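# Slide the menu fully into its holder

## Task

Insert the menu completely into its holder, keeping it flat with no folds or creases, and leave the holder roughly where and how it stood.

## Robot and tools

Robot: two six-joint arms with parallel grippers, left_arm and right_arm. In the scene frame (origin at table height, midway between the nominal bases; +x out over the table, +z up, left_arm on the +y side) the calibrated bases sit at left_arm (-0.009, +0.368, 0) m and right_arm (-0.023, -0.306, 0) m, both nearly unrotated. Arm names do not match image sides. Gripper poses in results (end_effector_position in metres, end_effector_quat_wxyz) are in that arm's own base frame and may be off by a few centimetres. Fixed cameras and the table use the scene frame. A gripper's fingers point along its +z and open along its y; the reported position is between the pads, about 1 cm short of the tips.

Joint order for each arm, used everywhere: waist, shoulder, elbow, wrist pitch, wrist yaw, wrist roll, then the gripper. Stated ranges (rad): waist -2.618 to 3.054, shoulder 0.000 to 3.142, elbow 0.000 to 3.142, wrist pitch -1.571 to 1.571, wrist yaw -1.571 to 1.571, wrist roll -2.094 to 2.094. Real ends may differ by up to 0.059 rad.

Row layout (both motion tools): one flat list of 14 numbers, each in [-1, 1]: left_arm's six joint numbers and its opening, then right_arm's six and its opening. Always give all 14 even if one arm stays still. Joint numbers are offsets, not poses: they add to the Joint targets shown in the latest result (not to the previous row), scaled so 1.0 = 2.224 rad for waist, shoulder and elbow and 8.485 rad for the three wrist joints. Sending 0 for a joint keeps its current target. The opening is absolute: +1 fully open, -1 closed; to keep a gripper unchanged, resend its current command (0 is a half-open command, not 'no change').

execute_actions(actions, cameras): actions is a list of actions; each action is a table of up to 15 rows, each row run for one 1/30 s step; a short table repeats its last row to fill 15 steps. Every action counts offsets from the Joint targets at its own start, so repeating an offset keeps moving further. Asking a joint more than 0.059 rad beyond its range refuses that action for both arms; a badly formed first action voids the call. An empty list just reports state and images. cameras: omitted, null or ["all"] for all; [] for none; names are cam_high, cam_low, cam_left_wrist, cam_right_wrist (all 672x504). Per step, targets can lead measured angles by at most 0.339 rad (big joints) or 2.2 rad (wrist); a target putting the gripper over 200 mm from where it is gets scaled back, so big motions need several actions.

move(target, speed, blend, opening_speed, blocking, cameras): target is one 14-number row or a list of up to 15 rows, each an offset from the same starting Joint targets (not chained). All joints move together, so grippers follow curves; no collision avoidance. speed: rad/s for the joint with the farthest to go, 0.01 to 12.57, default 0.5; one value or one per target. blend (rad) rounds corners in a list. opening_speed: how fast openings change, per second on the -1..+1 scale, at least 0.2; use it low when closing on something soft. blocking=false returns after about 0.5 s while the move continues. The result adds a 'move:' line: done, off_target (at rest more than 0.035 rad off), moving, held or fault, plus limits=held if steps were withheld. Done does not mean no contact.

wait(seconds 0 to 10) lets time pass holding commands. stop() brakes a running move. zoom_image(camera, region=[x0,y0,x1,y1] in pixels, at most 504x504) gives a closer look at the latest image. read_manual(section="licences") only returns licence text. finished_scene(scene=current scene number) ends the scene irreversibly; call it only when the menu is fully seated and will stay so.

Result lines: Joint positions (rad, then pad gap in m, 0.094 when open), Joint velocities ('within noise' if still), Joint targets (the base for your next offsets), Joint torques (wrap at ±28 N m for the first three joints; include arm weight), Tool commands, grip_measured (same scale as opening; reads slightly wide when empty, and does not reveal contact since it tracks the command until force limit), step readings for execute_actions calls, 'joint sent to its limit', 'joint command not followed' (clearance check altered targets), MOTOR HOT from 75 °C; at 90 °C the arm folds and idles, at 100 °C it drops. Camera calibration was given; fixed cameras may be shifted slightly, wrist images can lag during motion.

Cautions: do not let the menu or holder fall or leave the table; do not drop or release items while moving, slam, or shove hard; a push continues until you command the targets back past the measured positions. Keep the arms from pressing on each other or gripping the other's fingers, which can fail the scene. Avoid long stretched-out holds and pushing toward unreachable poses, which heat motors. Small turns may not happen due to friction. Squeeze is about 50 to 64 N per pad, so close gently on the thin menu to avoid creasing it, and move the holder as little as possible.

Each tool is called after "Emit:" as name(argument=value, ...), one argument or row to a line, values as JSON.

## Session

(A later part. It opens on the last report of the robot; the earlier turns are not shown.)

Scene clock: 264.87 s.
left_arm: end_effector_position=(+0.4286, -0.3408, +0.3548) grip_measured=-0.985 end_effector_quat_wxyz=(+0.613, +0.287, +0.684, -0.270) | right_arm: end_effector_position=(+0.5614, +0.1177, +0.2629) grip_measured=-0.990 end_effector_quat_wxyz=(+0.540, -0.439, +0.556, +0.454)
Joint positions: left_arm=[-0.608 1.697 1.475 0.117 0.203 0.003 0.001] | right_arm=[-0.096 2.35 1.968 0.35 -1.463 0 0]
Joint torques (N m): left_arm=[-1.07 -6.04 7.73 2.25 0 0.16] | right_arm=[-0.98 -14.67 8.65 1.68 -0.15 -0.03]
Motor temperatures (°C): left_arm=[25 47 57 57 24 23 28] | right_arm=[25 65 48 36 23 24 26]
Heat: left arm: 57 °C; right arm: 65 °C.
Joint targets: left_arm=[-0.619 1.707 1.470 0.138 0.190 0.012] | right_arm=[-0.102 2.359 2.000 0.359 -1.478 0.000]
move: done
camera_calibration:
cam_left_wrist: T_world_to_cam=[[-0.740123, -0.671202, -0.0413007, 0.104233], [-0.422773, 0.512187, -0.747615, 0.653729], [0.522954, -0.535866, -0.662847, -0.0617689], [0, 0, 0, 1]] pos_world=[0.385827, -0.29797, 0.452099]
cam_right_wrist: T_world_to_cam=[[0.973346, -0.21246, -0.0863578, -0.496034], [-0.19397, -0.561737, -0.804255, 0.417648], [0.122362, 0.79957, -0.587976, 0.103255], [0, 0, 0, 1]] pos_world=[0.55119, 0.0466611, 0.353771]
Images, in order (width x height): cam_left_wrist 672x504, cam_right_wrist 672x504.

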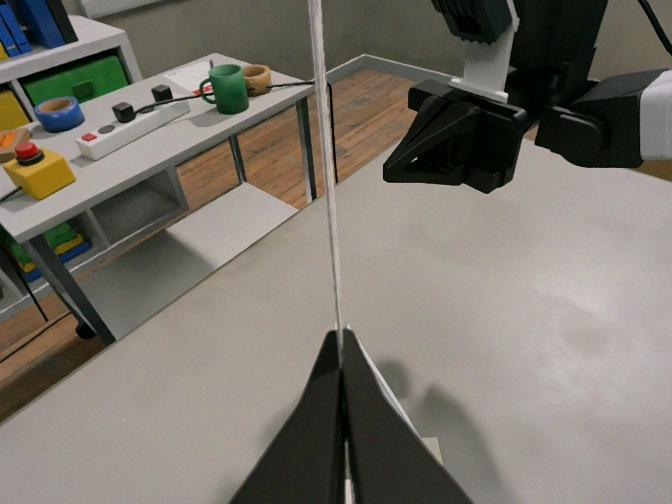

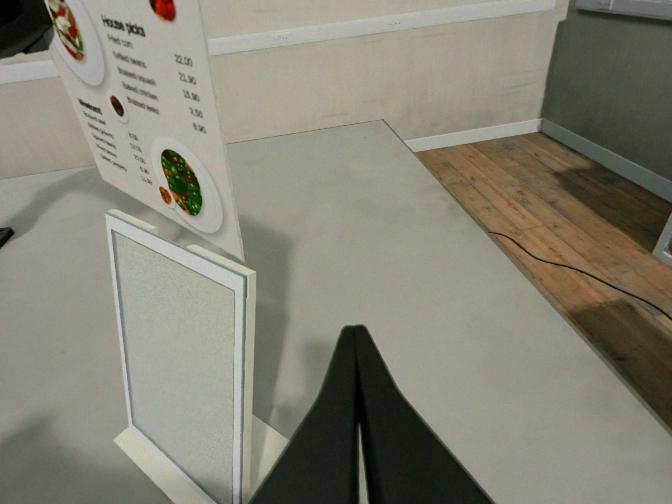

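Emit:
move(
  target=[
    [-0.0016,0,0,0.0,0,0,-1,0,0,0,0,0,0,-1],
    [-0.0016,0,-0.008,0.0,0,0,-1,0,0,0,0,0,0,-1],
  ],
  cameras=["cam_right_wrist","cam_left_wrist"],
)

Emit:
zoom_image(
  camera="cam_right_wrist",
  region=[180, 210, 280, 285],
)

Emit:
zoom_image(
  camera="cam_left_wrist",
  region=[310, 300, 370, 345],
)

Scene clock: 268.33 s.
left_arm: end_effector_position=(+0.4259, -0.3437, +0.3474) grip_measured=-0.985 end_effector_quat_wxyz=(+0.607, +0.291, +0.688, -0.271) | right_arm: end_effector_position=(+0.5614, +0.1177, +0.2629) grip_measured=-0.990 end_effector_quat_wxyz=(+0.540, -0.439, +0.556, +0.454)
Joint positions: left_arm=[-0.616 1.697 1.459 0.12 0.203 0.003 0.001] | right_arm=[-0.096 2.35 1.968 0.35 -1.463 0 0]
Joint torques (N m): left_arm=[-0.72 -6.04 7.57 2.22 0 0.16] | right_arm=[-1.01 -14.67 8.62 1.68 -0.15 -0.03]
Motor temperatures (°C): left_arm=[25 47 57 58 24 23 28] | right_arm=[25 65 48 36 23 24 26]
Heat: left arm: 58 °C; right arm: 65 °C.
Joint targets: left_arm=[-0.623 1.707 1.452 0.138 0.189 0.012] | right_arm=[-0.102 2.359 2.000 0.359 -1.478 0.000]
move: done
camera_calibration:
cam_left_wrist: T_world_to_cam=[[-0.745181, -0.665767, -0.0382023, 0.102953], [-0.427602, 0.520996, -0.738729, 0.650435], [0.511725, -0.534151, -0.672919, -0.0579186], [0, 0, 0, 1]] pos_world=[0.384484, -0.301268, 0.445454]
cam_right_wrist: T_world_to_cam=[[0.973346, -0.21246, -0.0863578, -0.496034], [-0.19397, -0.561737, -0.804255, 0.417648], [0.122362, 0.79957, -0.587976, 0.103255], [0, 0, 0, 1]] pos_world=[0.55119, 0.0466611, 0.353771]
Images, in order (width x height): cam_left_wrist 672x504, cam_right_wrist 672x504.

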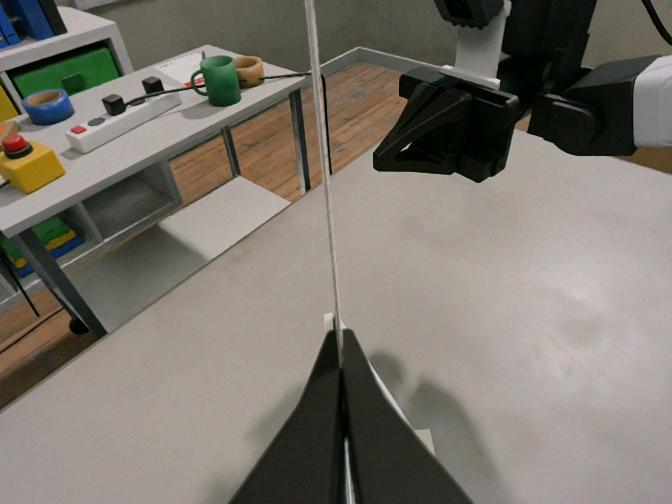

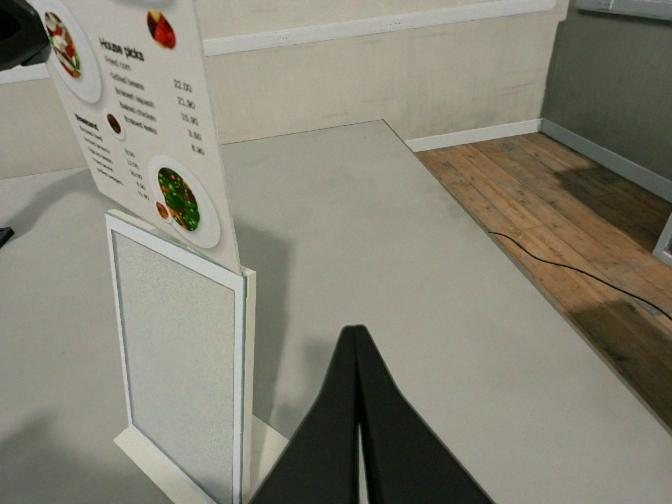

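Scaled by 5.040 from the camera's 672x504 image, which has a finer 960x720 frame.

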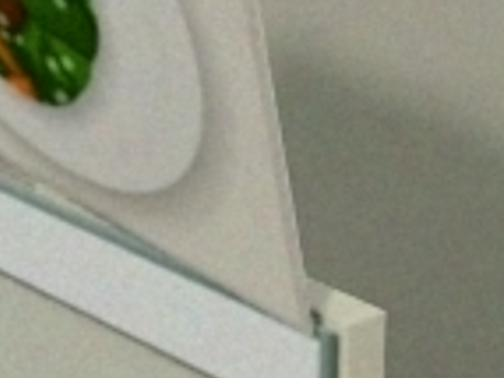

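Scaled by 8.400 from the camera's 672x504 image, which has a finer 960x720 frame.

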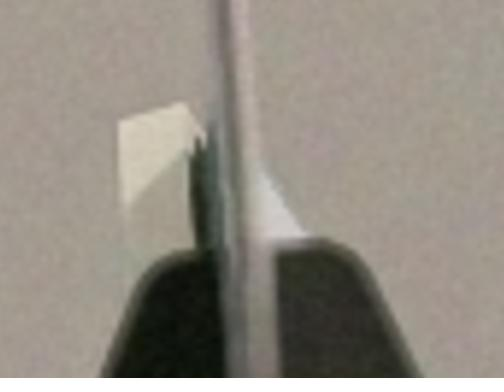

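Emit:
move(
  target=[
    [0,0,0,0.0014,0,0,-1,0,0,0,0,0,0,-1],
    [0,0,0,0.0014,-0.0011,0,-1,0,0,0,0,0,0,-1],
  ],
  cameras=["cam_right_wrist","cam_left_wrist"],
)

Emit:
zoom_image(
  camera="cam_right_wrist",
  region=[180, 210, 280, 285],
)

Emit:
zoom_image(
  camera="cam_left_wrist",
  region=[310, 300, 370, 345],
)

Scene clock: 274.23 s.
left_arm: end_effector_position=(+0.4269, -0.3430, +0.3493) grip_measured=-0.985 end_effector_quat_wxyz=(+0.611, +0.288, +0.686, -0.270) | right_arm: end_effector_position=(+0.5614, +0.1177, +0.2629) grip_measured=-0.990 end_effector_quat_wxyz=(+0.540, -0.439, +0.556, +0.454)
Joint positions: left_arm=[-0.616 1.697 1.459 0.128 0.196 0.003 0.001] | right_arm=[-0.096 2.35 1.968 0.35 -1.463 0 0]
Joint torques (N m): left_arm=[-0.75 -6.05 7.58 2.25 -0.05 0.15] | right_arm=[-0.98 -14.67 8.64 1.68 -0.15 -0.03]
Motor temperatures (°C): left_arm=[25 47 56 58 24 23 28] | right_arm=[25 65 48 35 23 24 26]
Heat: left arm: 58 °C; right arm: 65 °C.
Joint targets: left_arm=[-0.623 1.707 1.452 0.150 0.180 0.012] | right_arm=[-0.102 2.359 2.000 0.359 -1.478 0.000]
move: done
camera_calibration:
cam_left_wrist: T_world_to_cam=[[-0.740581, -0.670731, -0.0407432, 0.101443], [-0.425758, 0.515278, -0.743787, 0.650917], [0.519875, -0.533487, -0.667174, -0.0620495], [0, 0, 0, 1]] pos_world=[0.384518, -0.300464, 0.446879]
cam_right_wrist: T_world_to_cam=[[0.973346, -0.21246, -0.0863578, -0.496034], [-0.19397, -0.561737, -0.804255, 0.417648], [0.122362, 0.79957, -0.587976, 0.103255], [0, 0, 0, 1]] pos_world=[0.55119, 0.0466611, 0.353771]
Images, in order (width x height): cam_left_wrist 672x504, cam_right_wrist 672x504.

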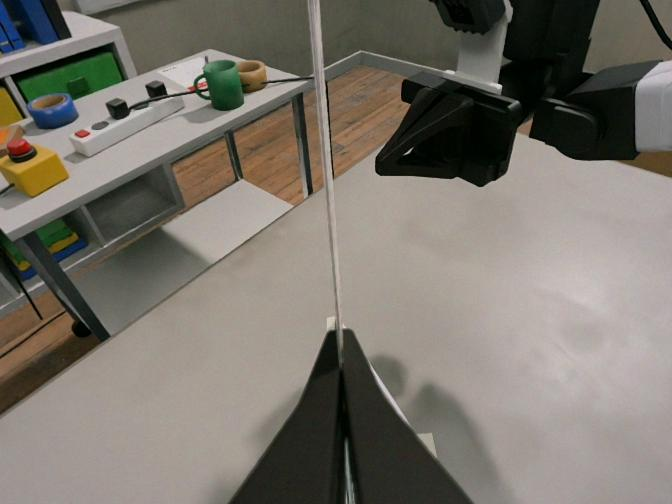

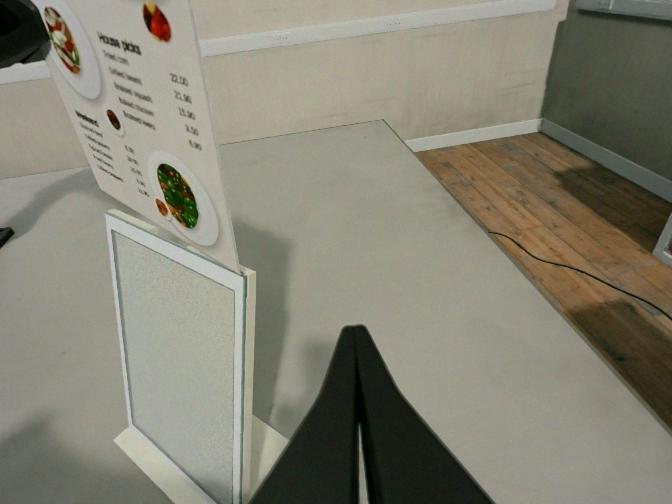

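Scaled by 5.040 from the camera's 672x504 image, which has a finer 960x720 frame.

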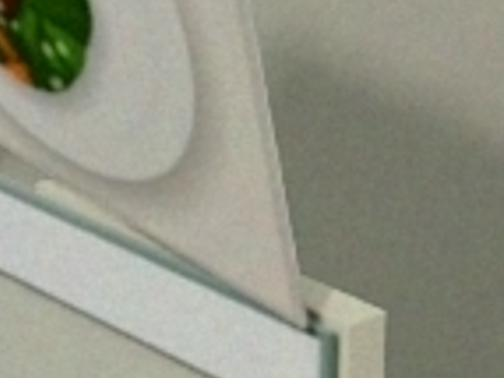

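Scaled by 8.400 from the camera's 672x504 image, which has a finer 960x720 frame.

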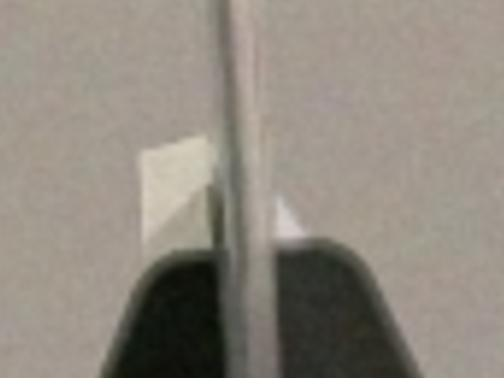

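Emit:
move(
  target=[
    [0,0,0,0.0014,0,0,-1,0,0,0,0,0,0,-1],
    [0,0,0,0.0014,-0.0013,0,-1,0,0,0,0,0,0,-1],
  ],
  cameras=["cam_right_wrist","cam_left_wrist"],
)

Emit:
zoom_image(
  camera="cam_right_wrist",
  region=[180, 210, 280, 285],
)

Emit:
zoom_image(
  camera="cam_left_wrist",
  region=[310, 300, 370, 345],
)

Scene clock: 280.80 s.
left_arm: end_effector_position=(+0.4285, -0.3419, +0.3521) grip_measured=-0.985 end_effector_quat_wxyz=(+0.617, +0.284, +0.684, -0.267) | right_arm: end_effector_position=(+0.5614, +0.1177, +0.2629) grip_measured=-0.990 end_effector_quat_wxyz=(+0.540, -0.439, +0.556, +0.454)
Joint positions: left_arm=[-0.616 1.697 1.459 0.14 0.185 0.003 0.001] | right_arm=[-0.096 2.35 1.968 0.35 -1.463 0 0]
Joint torques (N m): left_arm=[-0.73 -6.04 7.58 2.28 -0.06 0.15] | right_arm=[-0.98 -14.68 8.62 1.69 -0.15 -0.03]
Motor temperatures (°C): left_arm=[25 47 55 57 24 23 28] | right_arm=[25 66 48 35 23 24 26]
Heat: left arm: 57 °C; right arm: 66 °C.
Joint targets: left_arm=[-0.623 1.707 1.452 0.161 0.169 0.012] | right_arm=[-0.102 2.359 2.000 0.359 -1.478 0.000]
move: done
camera_calibration:
cam_left_wrist: T_world_to_cam=[[-0.732706, -0.679096, -0.0443951, 0.0985627], [-0.423658, 0.50621, -0.751176, 0.651746], [0.532594, -0.531582, -0.658608, -0.068228], [0, 0, 0, 1]] pos_world=[0.384673, -0.299256, 0.449016]
cam_right_wrist: T_world_to_cam=[[0.973346, -0.21246, -0.0863578, -0.496034], [-0.19397, -0.561737, -0.804255, 0.417648], [0.122362, 0.79957, -0.587976, 0.103255], [0, 0, 0, 1]] pos_world=[0.55119, 0.0466611, 0.353771]
Images, in order (width x height): cam_left_wrist 672x504, cam_right_wrist 672x504.

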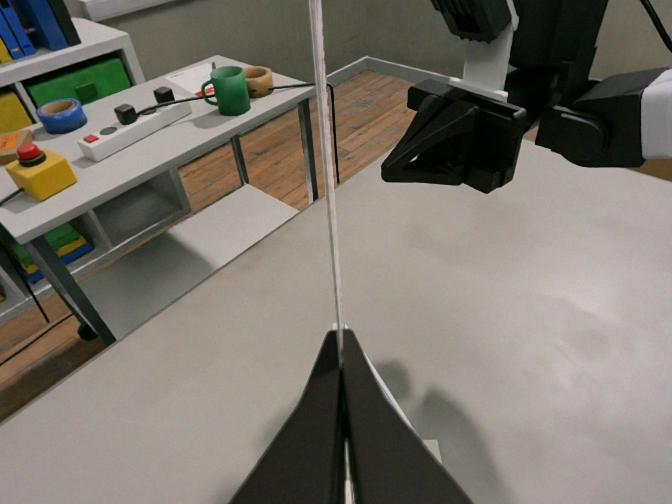

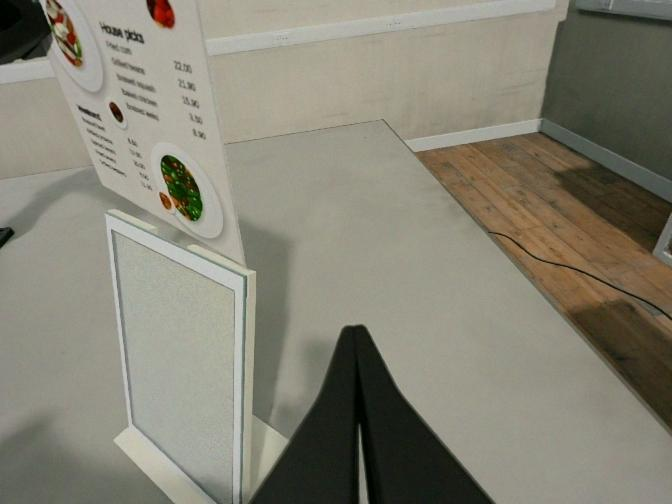

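Scaled by 5.040 from the camera's 672x504 image, which has a finer 960x720 frame.

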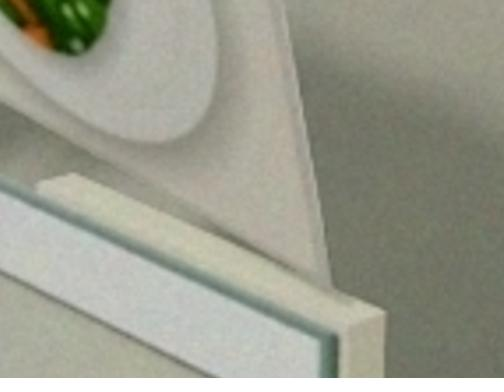

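Scaled by 8.400 from the camera's 672x504 image, which has a finer 960x720 frame.

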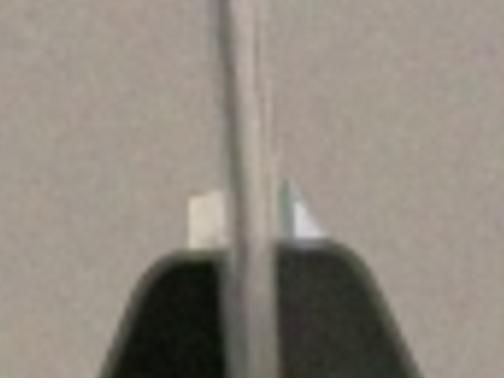

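Emit:
move(
  target=[
    [0,-0.0265,0,0,0,0,-1,0,0,0,0,0,0,-1],
    [0,-0.0265,-0.0117,0.0004,0,0,-1,0,0,0,0,0,0,-1],
  ],
  cameras=["cam_right_wrist","cam_left_wrist"],
)

Emit:
zoom_image(
  camera="cam_right_wrist",
  region=[180, 210, 280, 285],
)

Emit:
zoom_image(
  camera="cam_left_wrist",
  region=[310, 300, 370, 345],
)

Scene clock: 286.50 s.
left_arm: end_effector_position=(+0.4239, -0.3383, +0.3532) grip_measured=-0.985 end_effector_quat_wxyz=(+0.619, +0.283, +0.682, -0.267) | right_arm: end_effector_position=(+0.5614, +0.1177, +0.2629) grip_measured=-0.990 end_effector_quat_wxyz=(+0.540, -0.439, +0.556, +0.454)
Joint positions: left_arm=[-0.616 1.674 1.433 0.149 0.183 0.003 0.001] | right_arm=[-0.096 2.35 1.968 0.35 -1.463 0 0]
Joint torques (N m): left_arm=[-0.73 -8.66 7.6 2.21 -0.02 0.15] | right_arm=[-0.98 -14.68 8.65 1.67 -0.15 -0.03]
Motor temperatures (°C): left_arm=[25 47 55 58 24 23 28] | right_arm=[25 66 48 35 23 24 26]
Heat: left arm: 58 °C; right arm: 66 °C.
Joint targets: left_arm=[-0.623 1.648 1.426 0.165 0.169 0.012] | right_arm=[-0.102 2.359 2.000 0.359 -1.478 0.000]
move: done
camera_calibration:
cam_left_wrist: T_world_to_cam=[[-0.731265, -0.680567, -0.0456184, 0.0970158], [-0.421214, 0.503172, -0.754583, 0.647915], [0.536498, -0.532585, -0.654616, -0.0666003], [0, 0, 0, 1]] pos_world=[0.379586, -0.295457, 0.449734]
cam_right_wrist: T_world_to_cam=[[0.973346, -0.21246, -0.0863578, -0.496034], [-0.19397, -0.561737, -0.804255, 0.417648], [0.122362, 0.79957, -0.587976, 0.103255], [0, 0, 0, 1]] pos_world=[0.55119, 0.0466611, 0.353771]
Images, in order (width x height): cam_left_wrist 672x504, cam_right_wrist 672x504.

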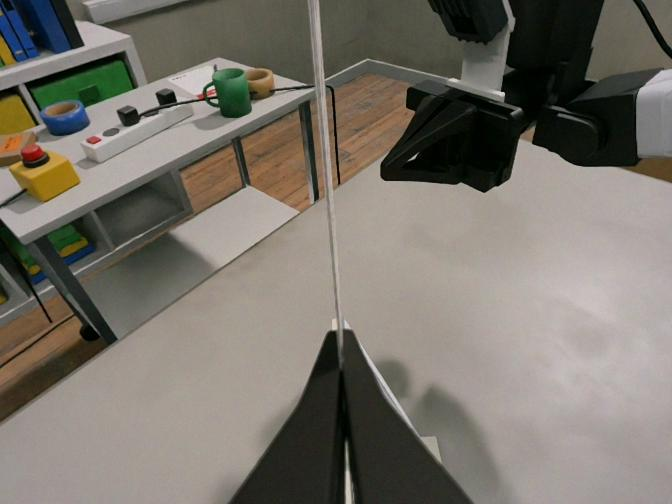

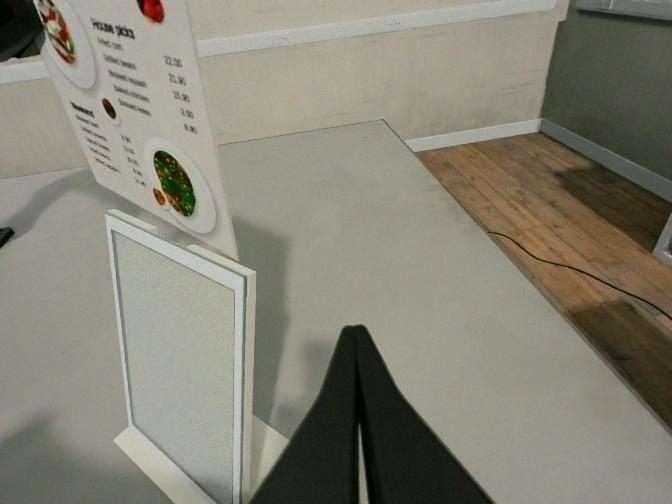

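Scaled by 5.040 from the camera's 672x504 image, which has a finer 960x720 frame.

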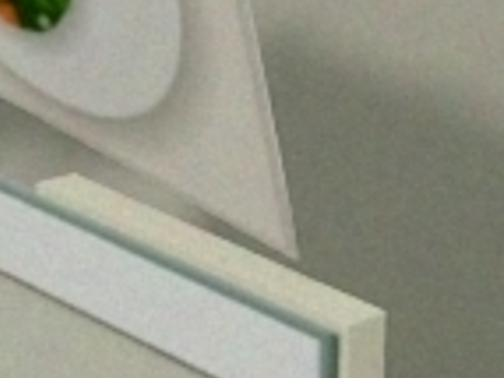

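Scaled by 8.400 from the camera's 672x504 image, which has a finer 960x720 frame.

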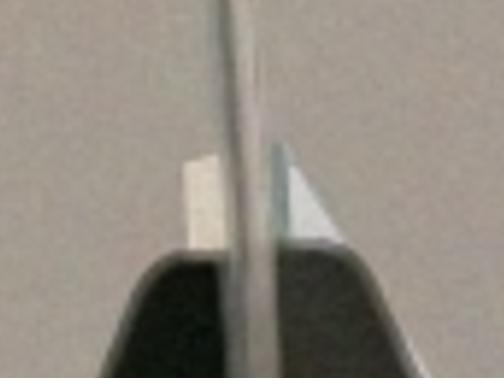

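Emit:
move(
  target=[0,0,-0.0198,0.0052,0,0,-1,0,0,0,0,0,0,-1],
  cameras=["cam_right_wrist","cam_left_wrist"],
  speed=0.1,
)

Emit:
zoom_image(
  camera="cam_right_wrist",
  region=[180, 210, 280, 285],
)

Emit:
zoom_image(
  camera="cam_left_wrist",
  region=[310, 300, 370, 345],
)

Scene clock: 290.67 s.
left_arm: end_effector_position=(+0.4236, -0.3381, +0.3410) grip_measured=-0.985 end_effector_quat_wxyz=(+0.617, +0.283, +0.684, -0.266) | right_arm: end_effector_position=(+0.5614, +0.1177, +0.2629) grip_measured=-0.990 end_effector_quat_wxyz=(+0.540, -0.439, +0.556, +0.454)
Joint positions: left_arm=[-0.616 1.674 1.389 0.186 0.183 0.003 0.001] | right_arm=[-0.096 2.35 1.968 0.35 -1.463 0 0]
Joint torques (N m): left_arm=[-0.72 -8.65 7.51 2.24 -0.02 0.15] | right_arm=[-0.96 -14.65 8.65 1.68 -0.14 -0.03]
Motor temperatures (°C): left_arm=[25 48 55 58 24 23 28] | right_arm=[25 66 48 35 23 24 26]
Heat: left arm: 58 °C; right arm: 66 °C.
Joint targets: left_arm=[-0.623 1.648 1.382 0.209 0.169 0.012] | right_arm=[-0.102 2.359 2.000 0.359 -1.478 0.000]
move: done
camera_calibration:
cam_left_wrist: T_world_to_cam=[[-0.731436, -0.680455, -0.0445222, 0.0960979], [-0.424561, 0.505517, -0.751133, 0.639537], [0.533619, -0.530503, -0.658648, -0.0709633], [0, 0, 0, 1]] pos_world=[0.379679, -0.295552, 0.437916]
cam_right_wrist: T_world_to_cam=[[0.973346, -0.21246, -0.0863578, -0.496034], [-0.19397, -0.561737, -0.804255, 0.417648], [0.122362, 0.79957, -0.587976, 0.103255], [0, 0, 0, 1]] pos_world=[0.55119, 0.0466611, 0.353771]
Images, in order (width x height): cam_left_wrist 672x504, cam_right_wrist 672x504.

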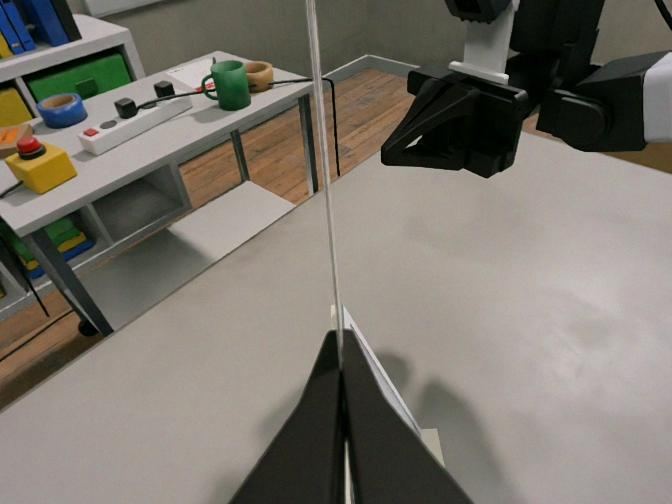

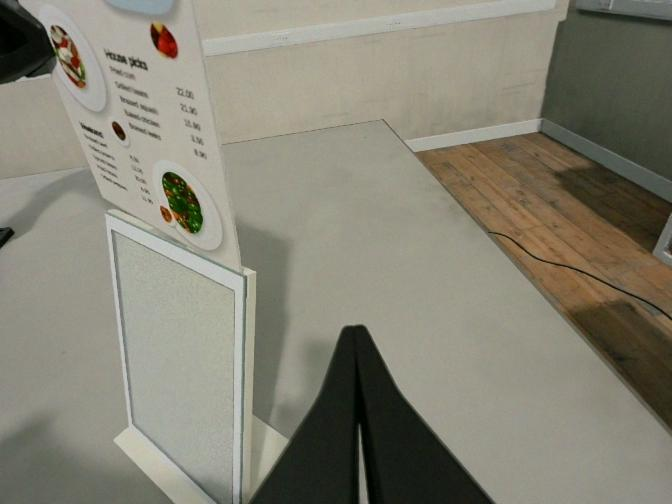

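Scaled by 5.040 from the camera's 672x504 image, which has a finer 960x720 frame.

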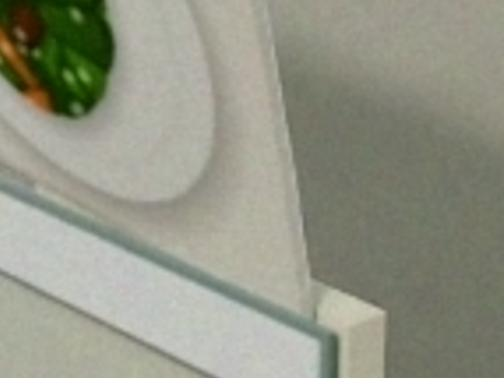

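Scaled by 8.400 from the camera's 672x504 image, which has a finer 960x720 frame.

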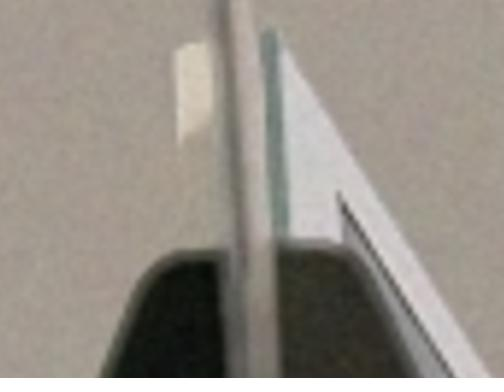

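Emit:
move(
  target=[0,-0.0031,-0.0544,0.0192,0,-0.0092,-1,0,0,0,0,0,0,-1],
  cameras=["cam_right_wrist","cam_left_wrist"],
  speed=0.1,
)

Emit:
zoom_image(
  camera="cam_right_wrist",
  region=[80, 160, 280, 310],
)

Emit:
zoom_image(
  camera="cam_left_wrist",
  region=[280, 270, 400, 360],
)

Scene clock: 301.50 s.
left_arm: end_effector_position=(+0.4219, -0.3367, +0.3231) grip_measured=-0.985 end_effector_quat_wxyz=(+0.627, +0.260, +0.676, -0.288) | right_arm: end_effector_position=(+0.5614, +0.1177, +0.2629) grip_measured=-0.990 end_effector_quat_wxyz=(+0.540, -0.439, +0.556, +0.454)
Joint positions: left_arm=[-0.616 1.674 1.27 0.355 0.182 -0.055 0.001] | right_arm=[-0.096 2.35 1.968 0.35 -1.463 0 0]
Joint torques (N m): left_arm=[-0.7 -9.13 7.28 2.24 -0.02 -0.02] | right_arm=[-0.99 -14.67 8.62 1.68 -0.15 -0.02]
Motor temperatures (°C): left_arm=[25 49 55 59 24 23 28] | right_arm=[24 66 48 35 23 24 26]
Heat: left arm: 59 °C; right arm: 66 °C.
Joint targets: left_arm=[-0.623 1.641 1.261 0.372 0.169 -0.066] | right_arm=[-0.102 2.359 2.000 0.359 -1.478 0.000]
move: done
camera_calibration:
cam_left_wrist: T_world_to_cam=[[-0.728028, -0.685538, 0.0036607, 0.0763321], [-0.427909, 0.450247, -0.783691, 0.617947], [0.535601, -0.572115, -0.62114, -0.108099], [0, 0, 0, 1]] pos_world=[0.377895, -0.287745, 0.416856]
cam_right_wrist: T_world_to_cam=[[0.973346, -0.21246, -0.0863578, -0.496034], [-0.19397, -0.561737, -0.804255, 0.417648], [0.122362, 0.79957, -0.587976, 0.103255], [0, 0, 0, 1]] pos_world=[0.55119, 0.0466611, 0.353771]
Images, in order (width x height): cam_left_wrist 672x504, cam_right_wrist 672x504.

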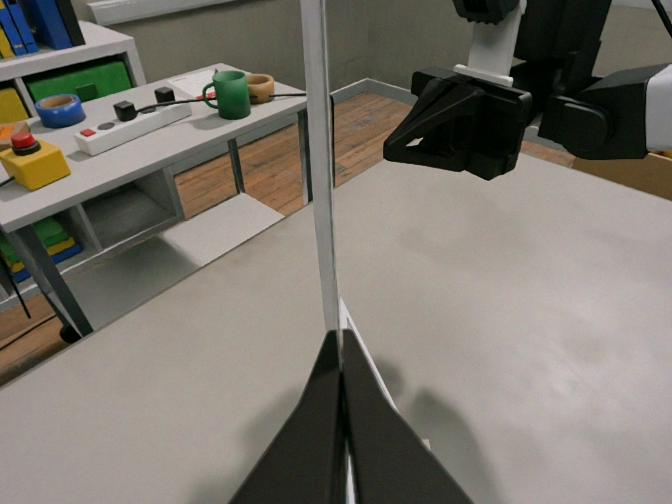

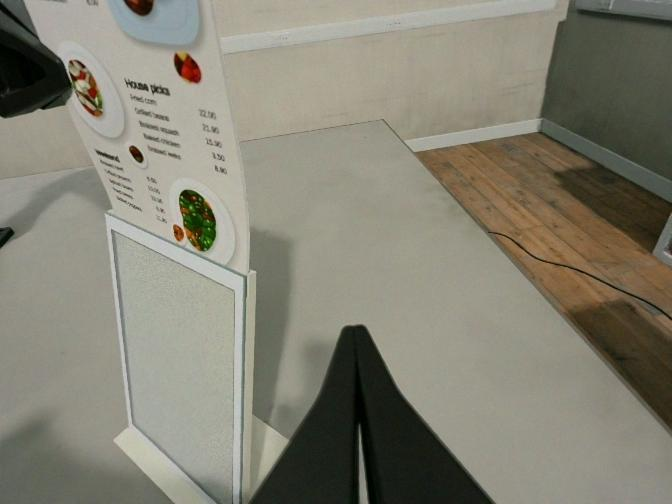

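Scaled by 2.520 from the camera's 672x504 image, which has a finer 960x720 frame.

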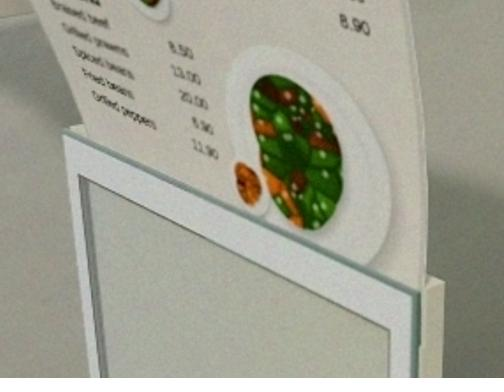

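Scaled by 4.200 from the camera's 672x504 image, which has a finer 960x720 frame.

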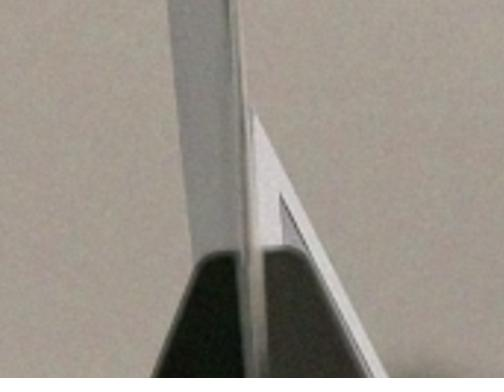

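Emit:
move(
  target=[0.0418,0.0225,-0.0157,0.0092,0.0127,-0.0370,-1,0,0,0,0,0,0,-1],
  speed=0.15,
)

Emit:
zoom_image(
  camera="cam_right_wrist",
  region=[80, 160, 280, 310],
)

Emit:
zoom_image(
  camera="cam_left_wrist",
  region=[280, 270, 400, 360],
)

Emit:
zoom_image(
  camera="cam_high",
  region=[260, 60, 420, 280],
)

Scene clock: 312.70 s.
left_arm: end_effector_position=(+0.4374, -0.3124, +0.3201) grip_measured=-0.985 end_effector_quat_wxyz=(+0.584, +0.150, +0.697, -0.388) | right_arm: end_effector_position=(+0.5614, +0.1177, +0.2629) grip_measured=-0.990 end_effector_quat_wxyz=(+0.540, -0.439, +0.556, +0.454)
Joint positions: left_arm=[-0.538 1.68 1.234 0.428 0.261 -0.369 0.001] | right_arm=[-0.096 2.35 1.968 0.35 -1.463 0 0]
Joint torques (N m): left_arm=[0.79 -5.72 7.39 2.26 0.31 0.04] | right_arm=[-0.98 -14.67 8.65 1.68 -0.15 -0.03]
Motor temperatures (°C): left_arm=[25 51 54 58 24 23 28] | right_arm=[24 66 48 35 23 24 26]
Heat: left arm: 58 °C; right arm: 66 °C.
Joint targets: left_arm=[-0.530 1.692 1.226 0.450 0.277 -0.380] | right_arm=[-0.102 2.359 2.000 0.359 -1.478 0.000]
move: done
camera_calibration:
cam_left_wrist: T_world_to_cam=[[-0.689926, -0.655242, 0.30767, -0.00025184], [-0.588011, 0.259399, -0.76613, 0.616097], [0.422191, -0.709486, -0.564255, -0.115866], [0, 0, 0, 1]] pos_world=[0.411016, -0.242185, 0.40671]
cam_right_wrist: T_world_to_cam=[[0.973346, -0.21246, -0.0863578, -0.496034], [-0.19397, -0.561737, -0.804255, 0.417648], [0.122362, 0.79957, -0.587976, 0.103255], [0, 0, 0, 1]] pos_world=[0.55119, 0.0466611, 0.353771]

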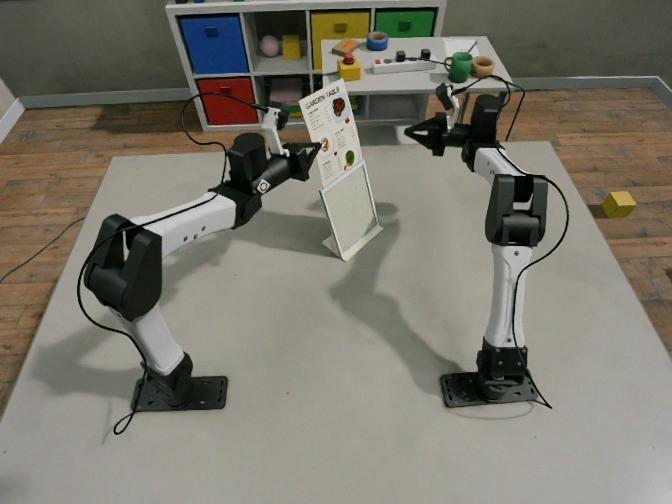

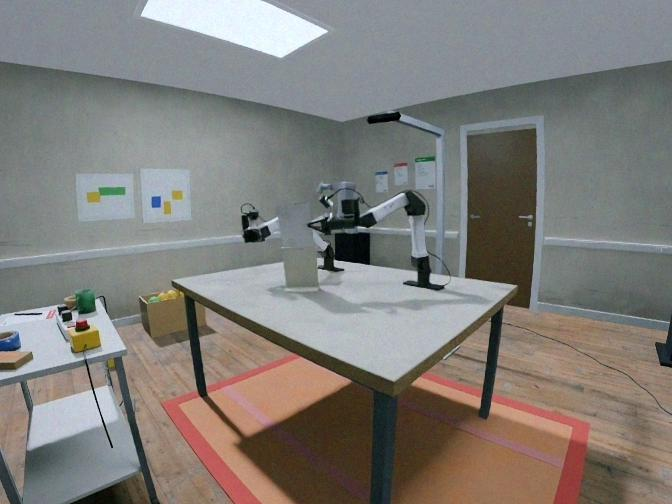

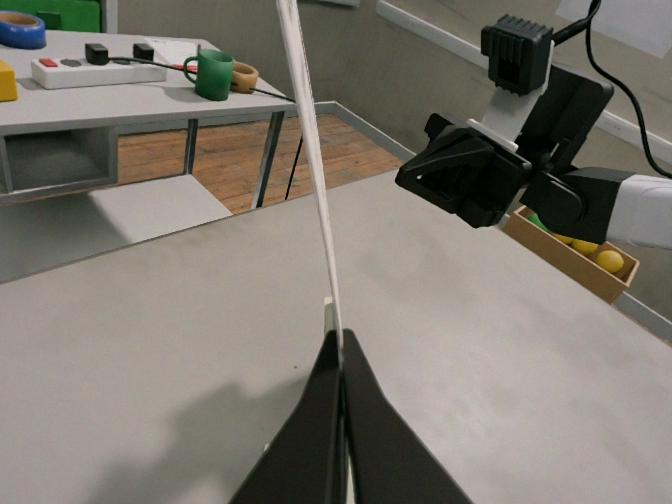

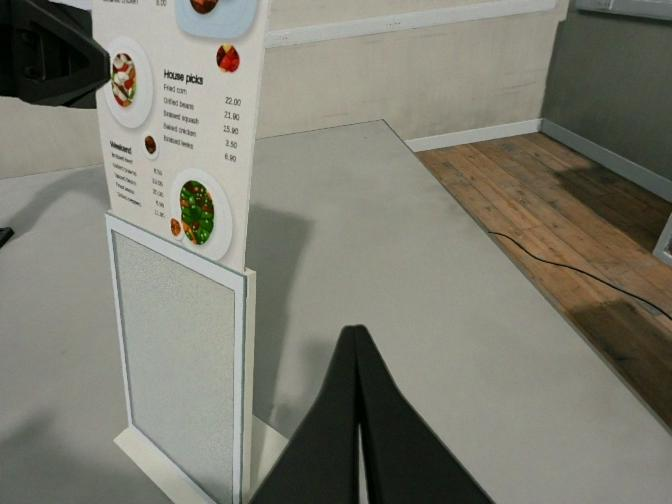

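Scaled by 2.520 from the camera's 672x504 image, which has a finer 960x720 frame.

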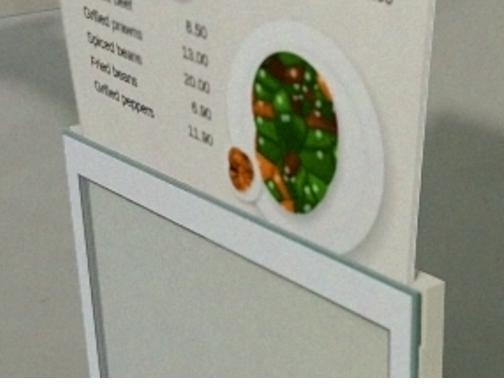

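Scaled by 4.200 from the camera's 672x504 image, which has a finer 960x720 frame.

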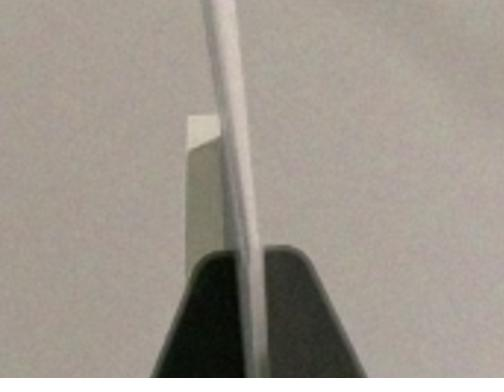

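Scaled by 2.291 from the camera's 672x504 image, which has a finer 960x720 frame.

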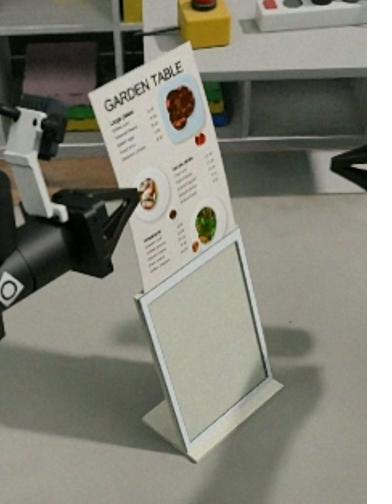

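Emit:
move(
  target=[-0.0216,0.0067,-0.0474,0.0143,-0.0073,0,-1,0,0,0,0,0,0,-1],
  speed=0.15,
  cameras=["cam_right_wrist","cam_left_wrist","cam_high"],
)

Emit:
zoom_image(
  camera="cam_high",
  region=[260, 60, 420, 280],
)

Scene clock: 325.97 s.
left_arm: end_effector_position=(+0.4275, -0.3205, +0.2896) grip_measured=-0.985 end_effector_quat_wxyz=(+0.583, +0.151, +0.698, -0.388) | right_arm: end_effector_position=(+0.5614, +0.1177, +0.2629) grip_measured=-0.990 end_effector_quat_wxyz=(+0.540, -0.439, +0.556, +0.454)
Joint positions: left_arm=[-0.57 1.695 1.128 0.547 0.23 -0.37 0.001] | right_arm=[-0.096 2.35 1.968 0.35 -1.463 0 0]
Joint torques (N m): left_arm=[-0.76 -5.71 7.27 2.26 -0.01 0] | right_arm=[-0.98 -14.68 8.64 1.68 -0.15 -0.02]
Motor temperatures (°C): left_arm=[24 49 54 59 24 23 28] | right_arm=[24 66 47 34 23 24 26]
Heat: left arm: 59 °C; right arm: 66 °C.
Joint targets: left_arm=[-0.578 1.706 1.121 0.571 0.215 -0.380] | right_arm=[-0.102 2.359 2.000 0.359 -1.478 0.000]
move: done
camera_calibration:
cam_left_wrist: T_world_to_cam=[[-0.689899, -0.654768, 0.308736, -0.00312199], [-0.589607, 0.260799, -0.764426, 0.589689], [0.420004, -0.70941, -0.565981, -0.133282], [0, 0, 0, 1]] pos_world=[0.40151, -0.250386, 0.376303]
cam_right_wrist: T_world_to_cam=[[0.973346, -0.21246, -0.0863578, -0.496034], [-0.19397, -0.561737, -0.804255, 0.417648], [0.122362, 0.79957, -0.587976, 0.103255], [0, 0, 0, 1]] pos_world=[0.55119, 0.0466611, 0.353771]
Images, in order (width x height): cam_high 672x504, cam_left_wrist 672x504, cam_right_wrist 672x504.

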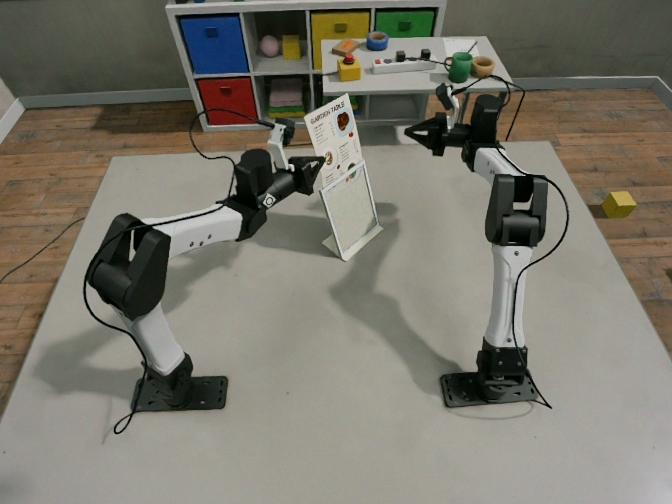

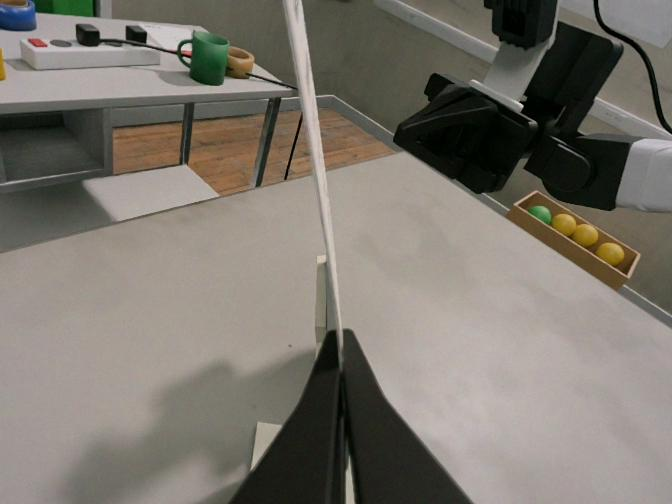

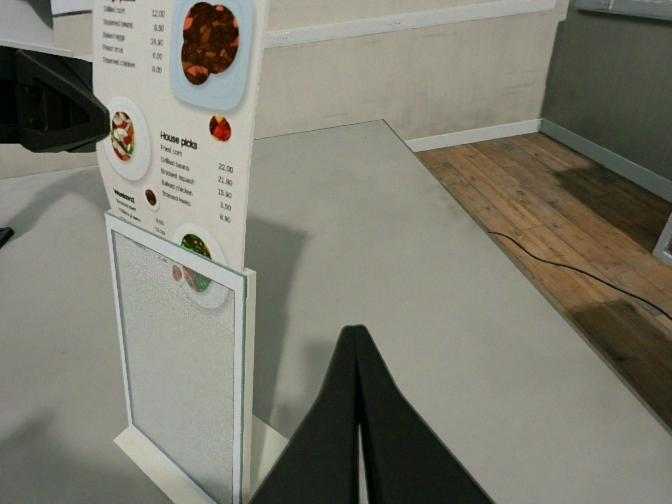

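Scaled by 2.291 from the camera's 672x504 image, which has a finer 960x720 frame.

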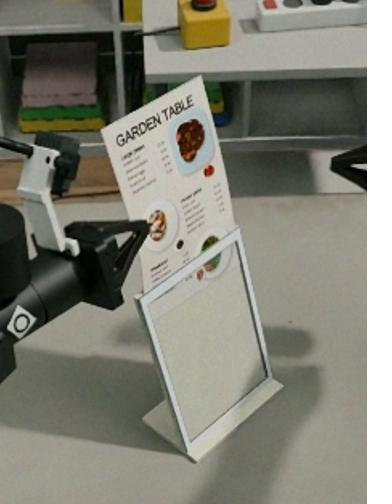

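Emit:
move(
  target=[-0.0148,0.0139,-0.0416,0.0145,-0.0039,0,-1,0,0,0,0,0,0,-1],
  speed=0.15,
)

Emit:
zoom_image(
  camera="cam_high",
  region=[260, 60, 420, 280],
)

Scene clock: 329.73 s.
left_arm: end_effector_position=(+0.4201, -0.3253, +0.2670) grip_measured=-0.985 end_effector_quat_wxyz=(+0.593, +0.146, +0.691, -0.387) | right_arm: end_effector_position=(+0.5614, +0.1177, +0.2629) grip_measured=-0.990 end_effector_quat_wxyz=(+0.540, -0.439, +0.556, +0.454)
Joint positions: left_arm=[-0.598 1.721 1.038 0.685 0.189 -0.37 0.001] | right_arm=[-0.096 2.35 1.968 0.35 -1.463 0 0]
Joint torques (N m): left_arm=[-1.32 -5.35 6.75 2.13 0.05 0] | right_arm=[-0.96 -14.68 8.64 1.68 -0.15 -0.03]
Motor temperatures (°C): left_arm=[24 48 54 59 24 23 28] | right_arm=[24 66 47 34 23 24 26]
Heat: left arm: 59 °C; right arm: 66 °C.
Joint targets: left_arm=[-0.611 1.737 1.028 0.694 0.182 -0.380] | right_arm=[-0.102 2.359 2.000 0.359 -1.478 0.000]
move: done
camera_calibration:
cam_left_wrist: T_world_to_cam=[[-0.687212, -0.659948, 0.30366, -0.00585012], [-0.578235, 0.243884, -0.778566, 0.562833], [0.439754, -0.710626, -0.549205, -0.159505], [0, 0, 0, 1]] pos_world=[0.391573, -0.254475, 0.352378]
cam_right_wrist: T_world_to_cam=[[0.973346, -0.21246, -0.0863578, -0.496034], [-0.19397, -0.561737, -0.804255, 0.417648], [0.122362, 0.79957, -0.587976, 0.103255], [0, 0, 0, 1]] pos_world=[0.55119, 0.0466611, 0.353771]

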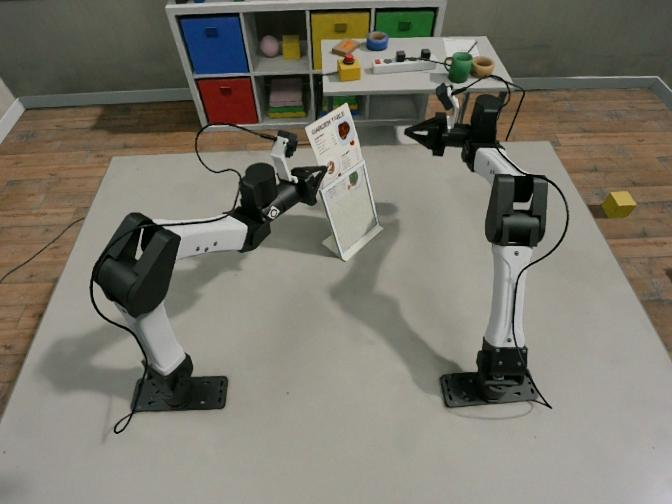

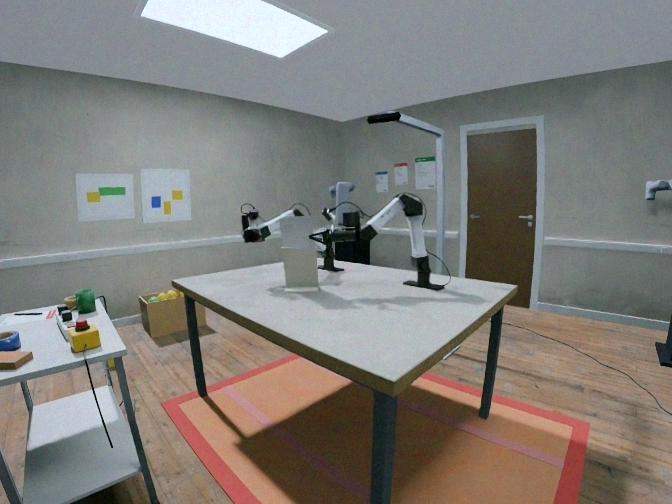

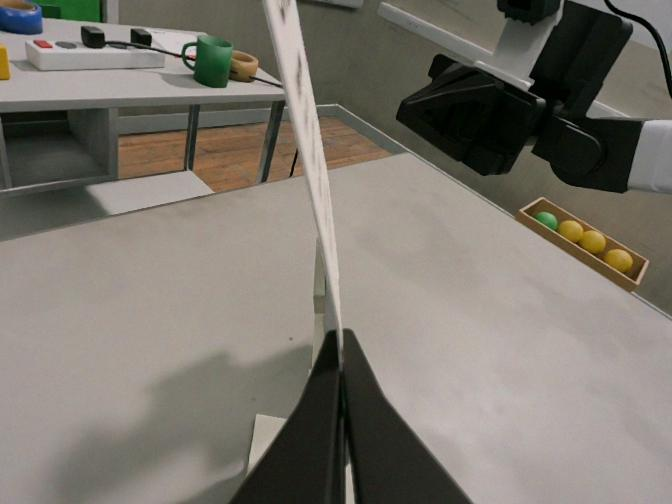

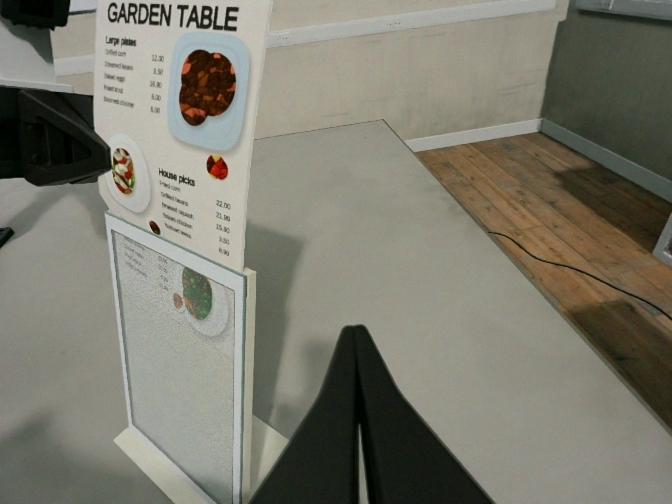

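Scaled by 2.291 from the camera's 672x504 image, which has a finer 960x720 frame.

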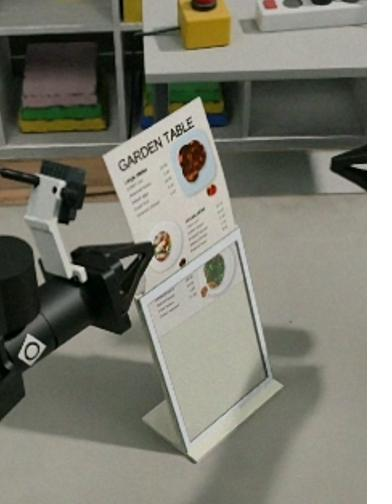

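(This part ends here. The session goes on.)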